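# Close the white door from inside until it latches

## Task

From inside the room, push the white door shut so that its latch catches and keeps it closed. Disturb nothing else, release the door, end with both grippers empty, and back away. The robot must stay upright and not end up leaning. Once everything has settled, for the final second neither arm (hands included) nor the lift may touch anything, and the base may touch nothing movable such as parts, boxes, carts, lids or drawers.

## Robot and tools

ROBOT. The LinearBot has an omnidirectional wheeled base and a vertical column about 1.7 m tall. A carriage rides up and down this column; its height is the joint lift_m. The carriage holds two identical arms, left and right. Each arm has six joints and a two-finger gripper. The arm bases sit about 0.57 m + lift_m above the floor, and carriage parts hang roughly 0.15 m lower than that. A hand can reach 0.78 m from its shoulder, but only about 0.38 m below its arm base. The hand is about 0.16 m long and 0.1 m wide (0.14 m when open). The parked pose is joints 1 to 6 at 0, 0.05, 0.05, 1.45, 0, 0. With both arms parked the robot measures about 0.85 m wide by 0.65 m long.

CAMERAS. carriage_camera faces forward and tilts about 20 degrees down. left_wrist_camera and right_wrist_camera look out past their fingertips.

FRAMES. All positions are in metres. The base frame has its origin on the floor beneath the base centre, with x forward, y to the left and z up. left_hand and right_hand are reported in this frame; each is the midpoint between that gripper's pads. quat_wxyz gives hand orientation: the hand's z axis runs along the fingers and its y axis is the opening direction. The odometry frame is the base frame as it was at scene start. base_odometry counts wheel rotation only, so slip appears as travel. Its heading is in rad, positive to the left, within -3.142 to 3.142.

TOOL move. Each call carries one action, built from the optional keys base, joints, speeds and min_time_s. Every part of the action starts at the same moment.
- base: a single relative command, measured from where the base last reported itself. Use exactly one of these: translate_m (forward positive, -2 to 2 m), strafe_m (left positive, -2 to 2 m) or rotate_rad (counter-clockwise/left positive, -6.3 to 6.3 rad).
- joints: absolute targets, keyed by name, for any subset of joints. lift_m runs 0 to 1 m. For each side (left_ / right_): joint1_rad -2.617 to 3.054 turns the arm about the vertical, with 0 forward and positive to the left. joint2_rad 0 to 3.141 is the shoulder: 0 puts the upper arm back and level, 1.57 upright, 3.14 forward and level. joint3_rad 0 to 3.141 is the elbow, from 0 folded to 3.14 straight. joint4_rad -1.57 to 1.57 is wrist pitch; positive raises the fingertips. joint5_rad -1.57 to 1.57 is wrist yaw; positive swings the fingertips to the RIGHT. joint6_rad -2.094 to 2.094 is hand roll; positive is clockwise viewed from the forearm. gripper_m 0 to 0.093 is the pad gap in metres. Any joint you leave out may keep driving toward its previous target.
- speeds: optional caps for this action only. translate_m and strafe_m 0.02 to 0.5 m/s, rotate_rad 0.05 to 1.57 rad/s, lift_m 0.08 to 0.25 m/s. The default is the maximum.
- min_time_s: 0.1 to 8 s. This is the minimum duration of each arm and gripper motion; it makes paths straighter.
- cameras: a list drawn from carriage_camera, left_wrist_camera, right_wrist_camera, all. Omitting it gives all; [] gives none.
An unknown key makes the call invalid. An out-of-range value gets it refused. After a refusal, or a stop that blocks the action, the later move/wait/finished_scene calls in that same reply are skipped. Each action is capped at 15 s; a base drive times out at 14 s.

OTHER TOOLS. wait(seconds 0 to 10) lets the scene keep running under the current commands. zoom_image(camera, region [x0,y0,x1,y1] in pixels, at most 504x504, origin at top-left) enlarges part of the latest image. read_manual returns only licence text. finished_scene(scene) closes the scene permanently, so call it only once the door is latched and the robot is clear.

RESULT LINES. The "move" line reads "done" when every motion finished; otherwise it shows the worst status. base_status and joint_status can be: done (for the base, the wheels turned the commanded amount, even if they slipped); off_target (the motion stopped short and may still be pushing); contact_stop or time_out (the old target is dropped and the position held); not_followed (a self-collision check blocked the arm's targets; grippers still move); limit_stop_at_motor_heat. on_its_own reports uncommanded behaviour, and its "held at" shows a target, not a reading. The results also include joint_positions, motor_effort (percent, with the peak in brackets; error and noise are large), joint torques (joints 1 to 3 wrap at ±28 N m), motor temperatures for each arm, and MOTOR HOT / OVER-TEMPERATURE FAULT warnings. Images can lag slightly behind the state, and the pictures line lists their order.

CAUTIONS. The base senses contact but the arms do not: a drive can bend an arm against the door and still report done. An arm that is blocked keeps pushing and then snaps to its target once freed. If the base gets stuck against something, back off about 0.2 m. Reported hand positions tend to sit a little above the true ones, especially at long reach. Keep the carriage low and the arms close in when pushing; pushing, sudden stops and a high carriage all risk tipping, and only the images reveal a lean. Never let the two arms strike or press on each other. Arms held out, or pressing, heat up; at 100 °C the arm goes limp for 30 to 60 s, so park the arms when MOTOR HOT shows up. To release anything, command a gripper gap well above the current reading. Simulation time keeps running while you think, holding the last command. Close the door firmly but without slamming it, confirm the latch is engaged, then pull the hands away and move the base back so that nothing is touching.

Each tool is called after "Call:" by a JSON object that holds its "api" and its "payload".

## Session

Call:
{"api": "move", "payload": {}}

Scene clock: 0.00 s.
Joint torques (N m): no reading
Motor temperatures (°C): left_arm=[30 33 36 32 28 30 27] | right_arm=[31 32 33 28 29 29 31]
base_odometry: x=+0.000 y=+0.000 heading=+0.000
base_status: not commanded
joint_positions: lift_m=+0.300 left_joint1_rad=-0.004 left_joint2_rad=+0.044 left_joint3_rad=+0.038 left_joint4_rad=+1.478 left_joint5_rad=-0.003 left_joint6_rad=-0.042 left_gripper_m=+0.09396 right_joint1_rad=-0.020 right_joint2_rad=+0.054 right_joint3_rad=+0.039 right_joint4_rad=+1.497 right_joint5_rad=+0.020 right_joint6_rad=+0.048 right_gripper_m=+0.09396
joint_status: not commanded
motor_effort: lift_m=+18 drive_wheels=-1
left_hand: x=+0.2410 y=+0.2976 z=+1.3090 quat_wxyz=(+0.999, -0.002, +0.049, -0.023) (m; base frame)
right_hand: x=+0.2394 y=-0.3011 z=+1.3095 quat_wxyz=(+0.999, +0.011, +0.045, +0.013) (m; base frame)
pictures: carriage_camera, left_wrist_camera, right_wrist_camera
Images, in order (width x height): carriage_camera 672x504, left_wrist_camera 672x504, right_wrist_camera 672x504.

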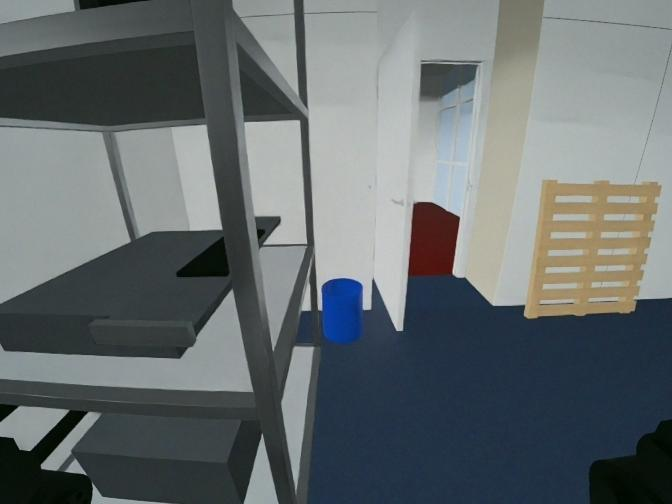

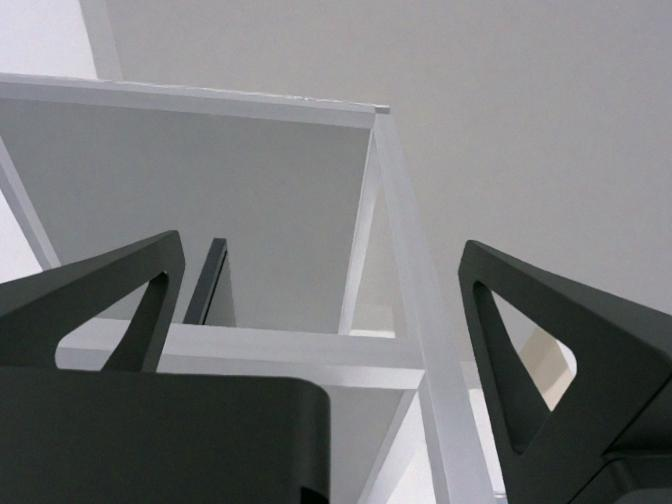

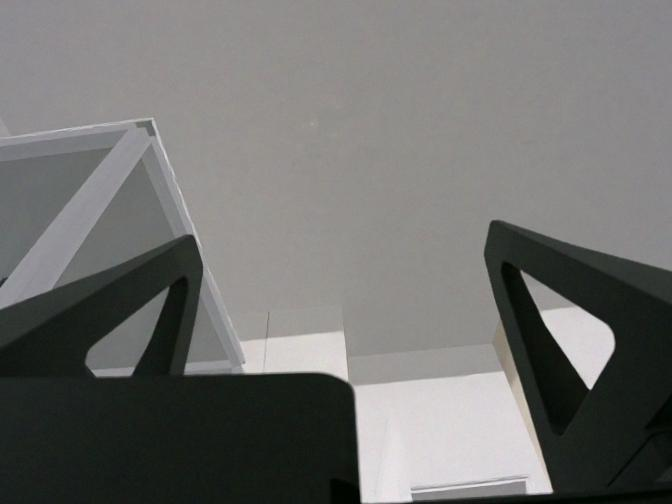

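Call:
{"api": "move", "payload": {"base": {"strafe_m": -0.65}, "joints": {"left_gripper_m": 0, "right_gripper_m": 0, "lift_m": 0.2}, "cameras": ["carriage_camera"]}}

Call:
{"api": "move", "payload": {"base": {"translate_m": 0.6}, "joints": {"left_joint1_rad": 0.1, "left_joint2_rad": 1.57, "left_joint3_rad": 1.57, "left_joint4_rad": 0, "left_joint5_rad": 0, "left_joint6_rad": 0}, "cameras": ["carriage_camera","left_wrist_camera"]}}

Scene clock: 9.97 s.
Joint torques (N m): left_arm=[-0.12 3.97 5.61 -0.18 0.12 0.03] | right_arm=[-0.2 3.96 5.81 -0.29 -0.08 -0.05]
Motor temperatures (°C): left_arm=[30 33 37 32 28 30 27] | right_arm=[31 33 34 28 29 29 31]
move: done
base_odometry: x=-0.001 y=-0.650 heading=-0.001
base_status: done
joint_positions: lift_m=+0.200 left_joint1_rad=-0.003 left_joint2_rad=+0.044 left_joint3_rad=+0.038 left_joint4_rad=+1.478 left_joint5_rad=-0.003 left_joint6_rad=-0.042 left_gripper_m=+0.00059 right_joint1_rad=-0.020 right_joint2_rad=+0.054 right_joint3_rad=+0.039 right_joint4_rad=+1.497 right_joint5_rad=+0.020 right_joint6_rad=+0.048 right_gripper_m=+0.00009
joint_status: all done
motor_effort: lift_m=+19(20) drive_wheels=-4(20)
left_hand: x=+0.2410 y=+0.2976 z=+1.2089 quat_wxyz=(+0.999, -0.002, +0.049, -0.022) (m; base frame)
right_hand: x=+0.2394 y=-0.3011 z=+1.2094 quat_wxyz=(+0.999, +0.011, +0.045, +0.014) (m; base frame)
pictures: carriage_camera
Images, in order (width x height): carriage_camera 672x504.

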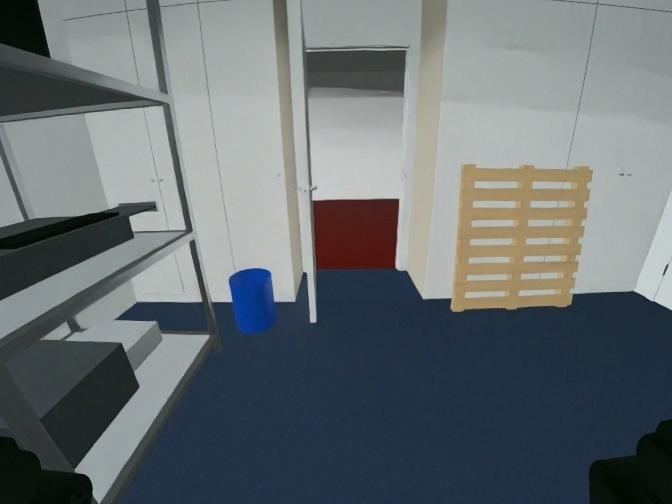

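Scene clock: 13.33 s.
Joint torques (N m): left_arm=[0.39 -7.47 9.63 1.92 0.14 0.16] | right_arm=[-0.12 3.84 5.78 -0.25 -0.1 -0.04]
Motor temperatures (°C): left_arm=[30 34 38 33 28 30 27] | right_arm=[31 33 34 28 29 29 31]
move: done
base_odometry: x=+0.599 y=-0.651 heading=-0.001
base_status: done
joint_positions: lift_m=+0.200 left_joint1_rad=+0.094 left_joint2_rad=+1.564 left_joint3_rad=+1.541 left_joint4_rad=+0.009 left_joint5_rad=-0.003 left_joint6_rad=-0.011 left_gripper_m=+0.00059 right_joint1_rad=-0.020 right_joint2_rad=+0.054 right_joint3_rad=+0.039 right_joint4_rad=+1.496 right_joint5_rad=+0.020 right_joint6_rad=+0.048 right_gripper_m=+0.00009
joint_status: all done
motor_effort: lift_m=+18(19) drive_wheels=-1(14)
left_hand: x=+0.7233 y=+0.3456 z=+1.2092 quat_wxyz=(+0.702, -0.039, +0.711, +0.030) (m; base frame)
right_hand: x=+0.2395 y=-0.3011 z=+1.2095 quat_wxyz=(+0.999, +0.011, +0.045, +0.014) (m; base frame)
pictures: carriage_camera, left_wrist_camera
Images, in order (width x height): carriage_camera 672x504, left_wrist_camera 672x504.

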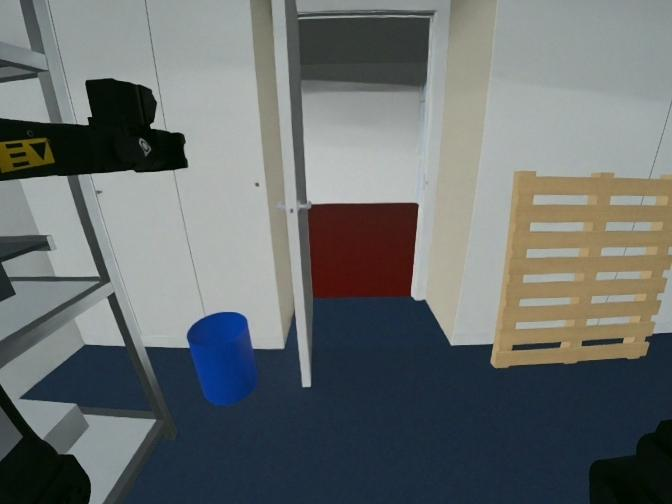

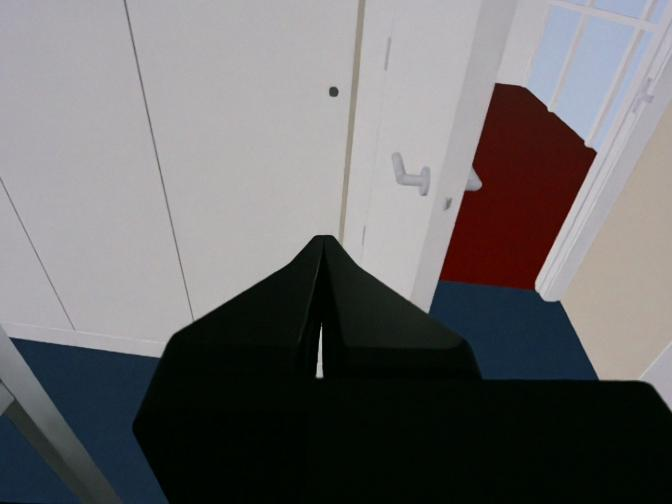

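Call:
{"api": "move", "payload": {"base": {"translate_m": 0.77}, "cameras": ["left_wrist_camera","carriage_camera"]}}

Call:
{"api": "move", "payload": {"base": {"strafe_m": -0.3}, "speeds": {"strafe_m": 0.2}, "cameras": []}}

Call:
{"api": "move", "payload": {"base": {"translate_m": 0.1}, "speeds": {"translate_m": 0.2}, "cameras": ["carriage_camera","left_wrist_camera"]}}

Call:
{"api": "move", "payload": {"base": {"rotate_rad": -0.7}, "joints": {"left_joint1_rad": 0.7}, "speeds": {"rotate_rad": 0.3}, "min_time_s": 2.5, "cameras": ["carriage_camera"]}}

Scene clock: 30.57 s.
Joint torques (N m): left_arm=[0.38 -7.82 9.33 1.92 0.14 0.18] | right_arm=[-0.18 3.97 5.82 -0.27 -0.1 -0.04]
Motor temperatures (°C): left_arm=[30 36 43 35 28 30 27] | right_arm=[31 33 34 29 29 29 31]
move: done
base_odometry: x=+1.369 y=-0.652 heading=-0.001
base_status: done
joint_positions: lift_m=+0.200 left_joint1_rad=+0.094 left_joint2_rad=+1.567 left_joint3_rad=+1.543 left_joint4_rad=+0.005 left_joint5_rad=-0.003 left_joint6_rad=-0.011 left_gripper_m=+0.00059 right_joint1_rad=-0.020 right_joint2_rad=+0.054 right_joint3_rad=+0.039 right_joint4_rad=+1.496 right_joint5_rad=+0.020 right_joint6_rad=+0.048 right_gripper_m=+0.00009
joint_status: not commanded
motor_effort: lift_m=+18(18) drive_wheels=-1(15)
left_hand: x=+0.7239 y=+0.3456 z=+1.2080 quat_wxyz=(+0.700, -0.039, +0.712, +0.030) (m; base frame)
right_hand: x=+0.2397 y=-0.3011 z=+1.2095 quat_wxyz=(+0.999, +0.011, +0.045, +0.014) (m; base frame)
pictures: carriage_camera, left_wrist_camera
Images, in order (width x height): carriage_camera 672x504, left_wrist_camera 672x504.

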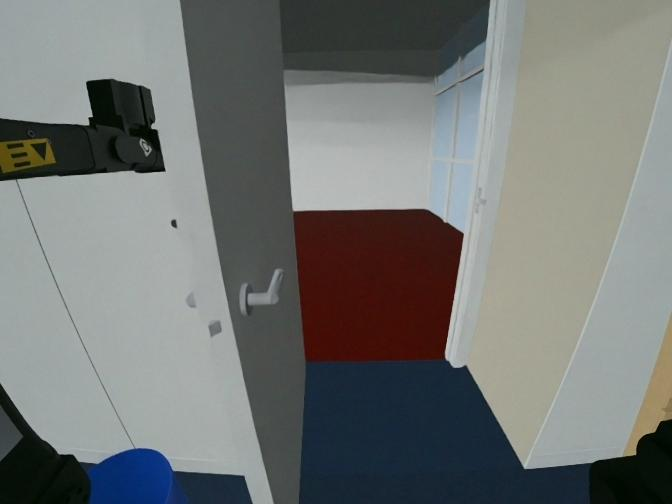

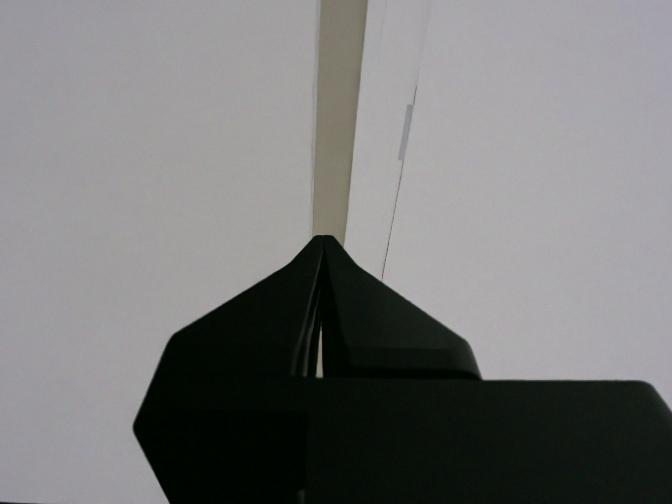

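Scene clock: 33.13 s.
Joint torques (N m): left_arm=[-0.2 -8.09 9.2 1.96 0.22 0.04] | right_arm=[0.01 4 5.82 -0.27 -0.09 -0.07]
Motor temperatures (°C): left_arm=[30 36 43 35 28 30 27] | right_arm=[31 33 34 29 29 29 31]
move: done
base_odometry: x=+1.369 y=-0.952 heading=-0.001
base_status: done
joint_positions: lift_m=+0.200 left_joint1_rad=+0.100 left_joint2_rad=+1.570 left_joint3_rad=+1.546 left_joint4_rad=+0.004 left_joint5_rad=-0.013 left_joint6_rad=+0.000 left_gripper_m=+0.00058 right_joint1_rad=-0.020 right_joint2_rad=+0.054 right_joint3_rad=+0.039 right_joint4_rad=+1.496 right_joint5_rad=+0.020 right_joint6_rad=+0.048 right_gripper_m=+0.00009
joint_status: not commanded
motor_effort: lift_m=+18(18) drive_wheels=-2(13)
left_hand: x=+0.7242 y=+0.3507 z=+1.2075 quat_wxyz=(+0.699, -0.040, +0.713, +0.040) (m; base frame)
right_hand: x=+0.2397 y=-0.3011 z=+1.2095 quat_wxyz=(+0.999, +0.011, +0.045, +0.014) (m; base frame)
pictures: none
No camera images: "cameras" was empty.

Scene clock: 34.67 s.
Joint torques (N m): left_arm=[-0.24 -8.14 9.21 1.95 0.25 0.05] | right_arm=[-0.21 3.97 5.78 -0.29 -0.08 -0.05]
Motor temperatures (°C): left_arm=[30 36 43 36 28 30 27] | right_arm=[31 33 34 29 29 29 31]
move: done
base_odometry: x=+1.469 y=-0.952 heading=-0.002
base_status: done
joint_positions: lift_m=+0.200 left_joint1_rad=+0.100 left_joint2_rad=+1.570 left_joint3_rad=+1.546 left_joint4_rad=+0.003 left_joint5_rad=-0.013 left_joint6_rad=+0.000 left_gripper_m=+0.00058 right_joint1_rad=-0.020 right_joint2_rad=+0.054 right_joint3_rad=+0.039 right_joint4_rad=+1.495 right_joint5_rad=+0.020 right_joint6_rad=+0.048 right_gripper_m=+0.00009
joint_status: not commanded
motor_effort: lift_m=+18(18) drive_wheels=-3(10)
left_hand: x=+0.7244 y=+0.3507 z=+1.2068 quat_wxyz=(+0.698, -0.040, +0.714, +0.040) (m; base frame)
right_hand: x=+0.2398 y=-0.3011 z=+1.2094 quat_wxyz=(+0.999, +0.011, +0.045, +0.014) (m; base frame)
pictures: carriage_camera, left_wrist_camera
Images, in order (width x height): carriage_camera 672x504, left_wrist_camera 672x504.

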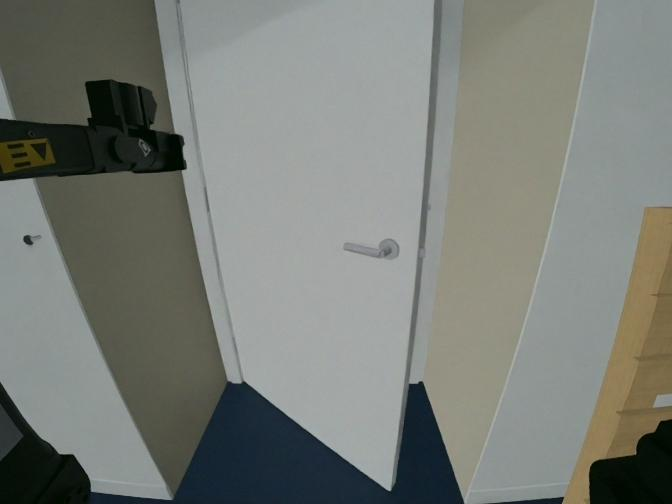

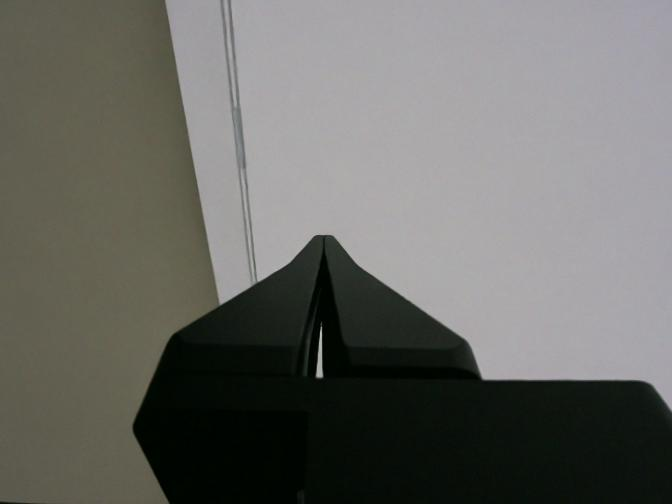

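Scene clock: 37.67 s.
Joint torques (N m): left_arm=[0.35 -8.21 9.35 1.92 0.15 0.04] | right_arm=[-0.24 3.95 5.78 -0.27 -0.09 -0.06]
Motor temperatures (°C): left_arm=[30 37 43 36 28 30 27] | right_arm=[31 33 35 29 29 29 31]
move: done
base_odometry: x=+1.469 y=-0.952 heading=-0.701
base_status: done
joint_positions: lift_m=+0.200 left_joint1_rad=+0.693 left_joint2_rad=+1.570 left_joint3_rad=+1.546 left_joint4_rad=+0.002 left_joint5_rad=-0.008 left_joint6_rad=+0.000 left_gripper_m=+0.00058 right_joint1_rad=-0.020 right_joint2_rad=+0.054 right_joint3_rad=+0.039 right_joint4_rad=+1.495 right_joint5_rad=+0.020 right_joint6_rad=+0.048 right_gripper_m=+0.00009
joint_status: all done
motor_effort: lift_m=+18(18) drive_wheels=+6(12)
left_hand: x=+0.6081 y=+0.6255 z=+1.2067 quat_wxyz=(+0.657, -0.245, +0.671, +0.240) (m; base frame)
right_hand: x=+0.2398 y=-0.3011 z=+1.2094 quat_wxyz=(+0.999, +0.011, +0.045, +0.014) (m; base frame)
pictures: carriage_camera
Images, in order (width x height): carriage_camera 672x504.

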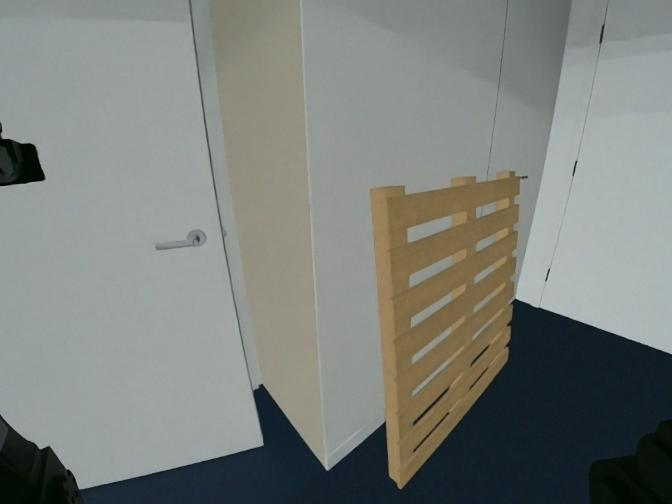

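Call:
{"api": "move", "payload": {"base": {"translate_m": 0.2}, "speeds": {"translate_m": 0.2}, "cameras": []}}

Call:
{"api": "move", "payload": {"base": {"strafe_m": 0.3}, "speeds": {"strafe_m": 0.15}, "cameras": ["carriage_camera"]}}

Call:
{"api": "zoom_image", "payload": {"camera": "carriage_camera", "region": [180, 100, 360, 280]}}

Scene clock: 45.20 s.
Joint torques (N m): left_arm=[-0.47 -7.41 9.06 2.08 0.26 0.01] | right_arm=[-0.1 3.93 5.81 -0.27 -0.1 -0.07]
Motor temperatures (°C): left_arm=[30 37 44 37 28 30 28] | right_arm=[31 33 35 29 29 29 31]
move: done
base_odometry: x=+1.622 y=-1.082 heading=-0.702
base_status: done
joint_positions: lift_m=+0.200 left_joint1_rad=+0.704 left_joint2_rad=+1.564 left_joint3_rad=+1.546 left_joint4_rad=-0.014 left_joint5_rad=-0.015 left_joint6_rad=+0.000 left_gripper_m=+0.00057 right_joint1_rad=-0.020 right_joint2_rad=+0.054 right_joint3_rad=+0.039 right_joint4_rad=+1.495 right_joint5_rad=+0.020 right_joint6_rad=+0.048 right_gripper_m=+0.00009
joint_status: not commanded
motor_effort: lift_m=+18(18) drive_wheels=-3(12)
left_hand: x=+0.6024 y=+0.6291 z=+1.2058 quat_wxyz=(+0.651, -0.252, +0.673, +0.245) (m; base frame)
right_hand: x=+0.2399 y=-0.3011 z=+1.2094 quat_wxyz=(+0.999, +0.011, +0.046, +0.014) (m; base frame)
pictures: none
No camera images: "cameras" was empty.

Scene clock: 48.17 s.
Joint torques (N m): left_arm=[-0.18 -7.43 8.73 2.08 0.23 0.04] | right_arm=[-0.25 3.93 5.82 -0.27 -0.09 -0.06]
Motor temperatures (°C): left_arm=[30 37 44 37 28 30 28] | right_arm=[31 33 35 29 29 29 31]
move: done
base_odometry: x=+1.816 y=-0.853 heading=-0.702
base_status: done
joint_positions: lift_m=+0.200 left_joint1_rad=+0.701 left_joint2_rad=+1.565 left_joint3_rad=+1.552 left_joint4_rad=-0.015 left_joint5_rad=-0.009 left_joint6_rad=+0.000 left_gripper_m=+0.00057 right_joint1_rad=-0.020 right_joint2_rad=+0.054 right_joint3_rad=+0.039 right_joint4_rad=+1.495 right_joint5_rad=+0.020 right_joint6_rad=+0.048 right_gripper_m=+0.00009
joint_status: not commanded
motor_effort: lift_m=+18(18) drive_wheels=-1(11)
left_hand: x=+0.6039 y=+0.6275 z=+1.2078 quat_wxyz=(+0.653, -0.249, +0.672, +0.243) (m; base frame)
right_hand: x=+0.2399 y=-0.3011 z=+1.2094 quat_wxyz=(+0.999, +0.011, +0.046, +0.014) (m; base frame)
pictures: carriage_camera
Images, in order (width x height): carriage_camera 672x504.

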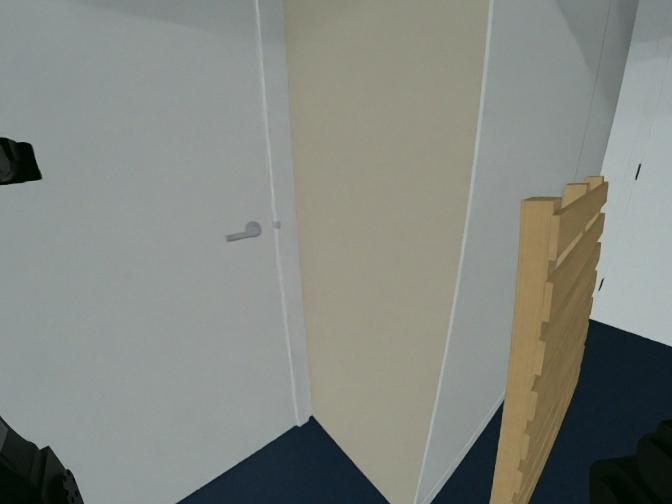

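Scaled by 2.800 from the camera's 672x504 image, which has a finer 960x720 frame.

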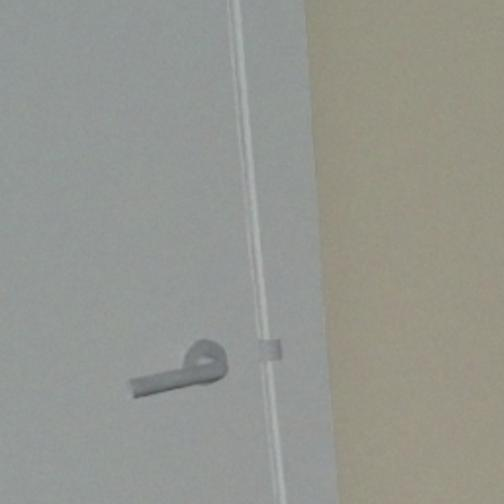

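Call:
{"api": "move", "payload": {"base": {"strafe_m": 0.12}, "speeds": {"strafe_m": 0.1}, "cameras": ["carriage_camera"]}}

Call:
{"api": "zoom_image", "payload": {"camera": "carriage_camera", "region": [200, 100, 380, 280]}}

Scene clock: 58.47 s.
Joint torques (N m): left_arm=[2.58 7.05 8.4 4.12 -2.8 0.02] | right_arm=[-0.17 3.93 5.75 -0.28 -0.09 -0.05]
Motor temperatures (°C): left_arm=[30 37 44 40 28 30 28] | right_arm=[31 33 35 29 29 29 31]
move: done
base_odometry: x=+1.893 y=-0.761 heading=-0.702
base_status: done
joint_positions: lift_m=+0.200 left_joint1_rad=+0.665 left_joint2_rad=+1.432 left_joint3_rad=+1.552 left_joint4_rad=-0.237 left_joint5_rad=+0.253 left_joint6_rad=+0.000 left_gripper_m=+0.00055 right_joint1_rad=-0.020 right_joint2_rad=+0.054 right_joint3_rad=+0.039 right_joint4_rad=+1.495 right_joint5_rad=+0.020 right_joint6_rad=+0.048 right_gripper_m=+0.00009
joint_status: not commanded
motor_effort: lift_m=+18(18) drive_wheels=+7(10)
left_hand: x=+0.6023 y=+0.5459 z=+1.2165 quat_wxyz=(+0.654, -0.162, +0.728, +0.126) (m; base frame)
right_hand: x=+0.2399 y=-0.3011 z=+1.2094 quat_wxyz=(+0.999, +0.011, +0.046, +0.014) (m; base frame)
pictures: carriage_camera
Images, in order (width x height): carriage_camera 672x504.

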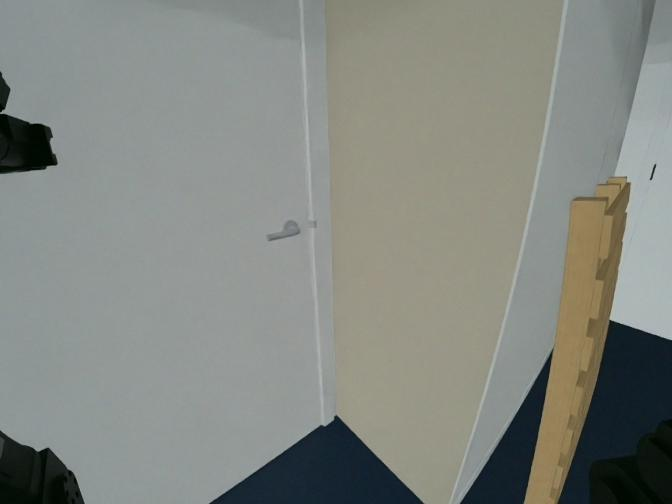

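Scaled by 2.800 from the camera's 672x504 image, which has a finer 960x720 frame.

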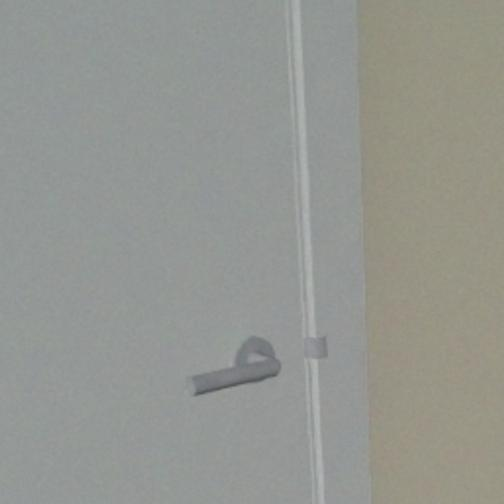

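Call:
{"api": "move", "payload": {"base": {"strafe_m": 0.1}, "speeds": {"strafe_m": 0.15}, "cameras": ["carriage_camera"]}}

Call:
{"api": "move", "payload": {"base": {"strafe_m": -0.25}, "cameras": []}}

Call:
{"api": "move", "payload": {"base": {"translate_m": -0.4}, "joints": {"left_joint1_rad": 0, "left_joint2_rad": 0.05, "left_joint3_rad": 0.05, "left_joint4_rad": 1.45, "left_joint5_rad":0}, "cameras": ["carriage_camera"]}}

Call:
{"api": "zoom_image", "payload": {"camera": "carriage_camera", "region": [200, 100, 380, 280]}}

Scene clock: 66.63 s.
Joint torques (N m): left_arm=[4.4 12.38 7.28 5.26 -5.83 0.06] | right_arm=[-0.06 4.03 5.76 -0.27 -0.07 -0.04]
Motor temperatures (°C): left_arm=[30 37 45 49 33 30 28] | right_arm=[31 34 35 29 29 29 31]
move: done
base_odometry: x=+1.958 y=-0.685 heading=-0.702
base_status: done
joint_positions: lift_m=+0.200 left_joint1_rad=+0.639 left_joint2_rad=+1.382 left_joint3_rad=+1.564 left_joint4_rad=-0.372 left_joint5_rad=+0.687 left_joint6_rad=+0.001 left_gripper_m=+0.00050 right_joint1_rad=-0.020 right_joint2_rad=+0.054 right_joint3_rad=+0.039 right_joint4_rad=+1.495 right_joint5_rad=+0.020 right_joint6_rad=+0.048 right_gripper_m=+0.00009
joint_status: not commanded
motor_effort: lift_m=+18(18) drive_wheels=+5(18)
left_hand: x=+0.6042 y=+0.4506 z=+1.2175 quat_wxyz=(+0.651, -0.024, +0.757, -0.058) (m; base frame)
right_hand: x=+0.2399 y=-0.3011 z=+1.2094 quat_wxyz=(+0.999, +0.011, +0.046, +0.014) (m; base frame)
pictures: carriage_camera
Images, in order (width x height): carriage_camera 672x504.

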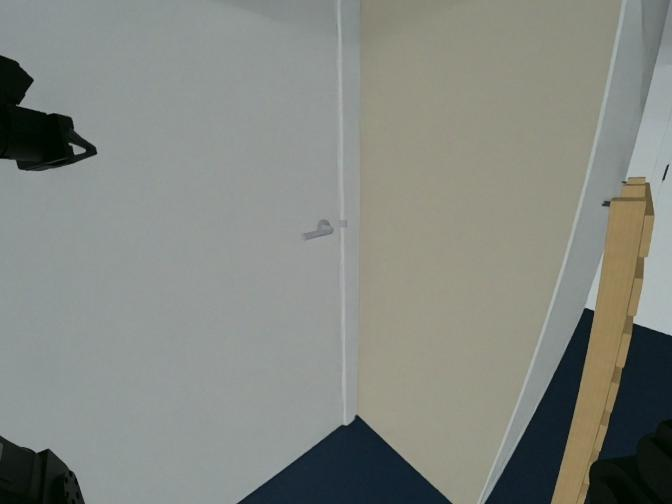

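Scene clock: 69.00 s.
Joint torques (N m): left_arm=[0.27 -7.9 7.61 2.15 -0.05 0.04] | right_arm=[-0.25 3.97 5.79 -0.26 -0.11 -0.06]
Motor temperatures (°C): left_arm=[30 37 45 50 33 30 28] | right_arm=[31 34 35 29 29 29 31]
move: done
base_odometry: x=+1.797 y=-0.876 heading=-0.702
base_status: done
joint_positions: lift_m=+0.200 left_joint1_rad=+0.696 left_joint2_rad=+1.568 left_joint3_rad=+1.564 left_joint4_rad=-0.017 left_joint5_rad=+0.015 left_joint6_rad=+0.001 left_gripper_m=+0.00053 right_joint1_rad=-0.019 right_joint2_rad=+0.054 right_joint3_rad=+0.039 right_joint4_rad=+1.495 right_joint5_rad=+0.020 right_joint6_rad=+0.048 right_gripper_m=+0.00009
joint_status: not commanded
motor_effort: lift_m=+18(18) drive_wheels=-1(13)
left_hand: x=+0.6084 y=+0.6227 z=+1.2116 quat_wxyz=(+0.659, -0.239, +0.674, +0.234) (m; base frame)
right_hand: x=+0.2398 y=-0.3010 z=+1.2094 quat_wxyz=(+0.999, +0.011, +0.045, +0.014) (m; base frame)
pictures: none
No camera images: "cameras" was empty.

Scene clock: 71.80 s.
Joint torques (N m): left_arm=[-0.64 3.29 4.52 -0.03 -0.07 0.03] | right_arm=[-0.17 3.89 5.82 -0.27 -0.1 -0.05]
Motor temperatures (°C): left_arm=[30 37 44 48 33 30 28] | right_arm=[31 34 35 29 29 29 31]
move: done
base_odometry: x=+1.491 y=-0.618 heading=-0.702
base_status: done
joint_positions: lift_m=+0.200 left_joint1_rad=+0.007 left_joint2_rad=+0.056 left_joint3_rad=+0.059 left_joint4_rad=+1.440 left_joint5_rad=+0.012 left_joint6_rad=+0.001 left_gripper_m=+0.00053 right_joint1_rad=-0.019 right_joint2_rad=+0.054 right_joint3_rad=+0.039 right_joint4_rad=+1.496 right_joint5_rad=+0.020 right_joint6_rad=+0.048 right_gripper_m=+0.00009
joint_status: all done
motor_effort: lift_m=+18(18) drive_wheels=+1(11)
left_hand: x=+0.2478 y=+0.2953 z=+1.2134 quat_wxyz=(+0.998, +0.006, +0.064, +0.003) (m; base frame)
right_hand: x=+0.2395 y=-0.3010 z=+1.2095 quat_wxyz=(+0.999, +0.011, +0.045, +0.014) (m; base frame)
pictures: carriage_camera
Images, in order (width x height): carriage_camera 672x504.

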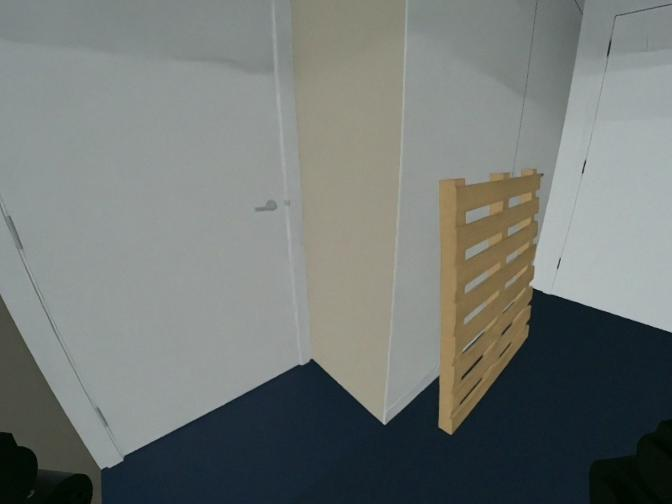

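Scaled by 2.800 from the camera's 672x504 image, which has a finer 960x720 frame.

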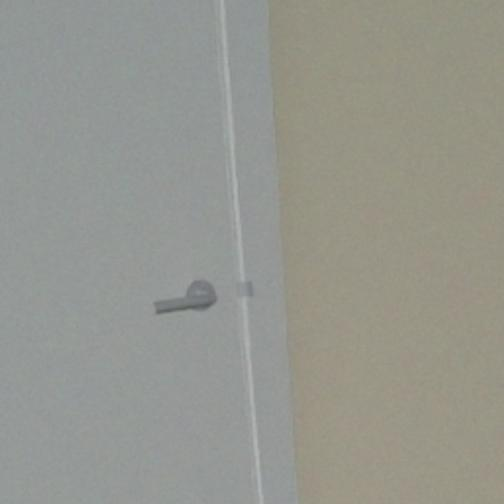

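Call:
{"api": "finished_scene", "payload": {"scene": 2}}

The scene is finished: the task was done.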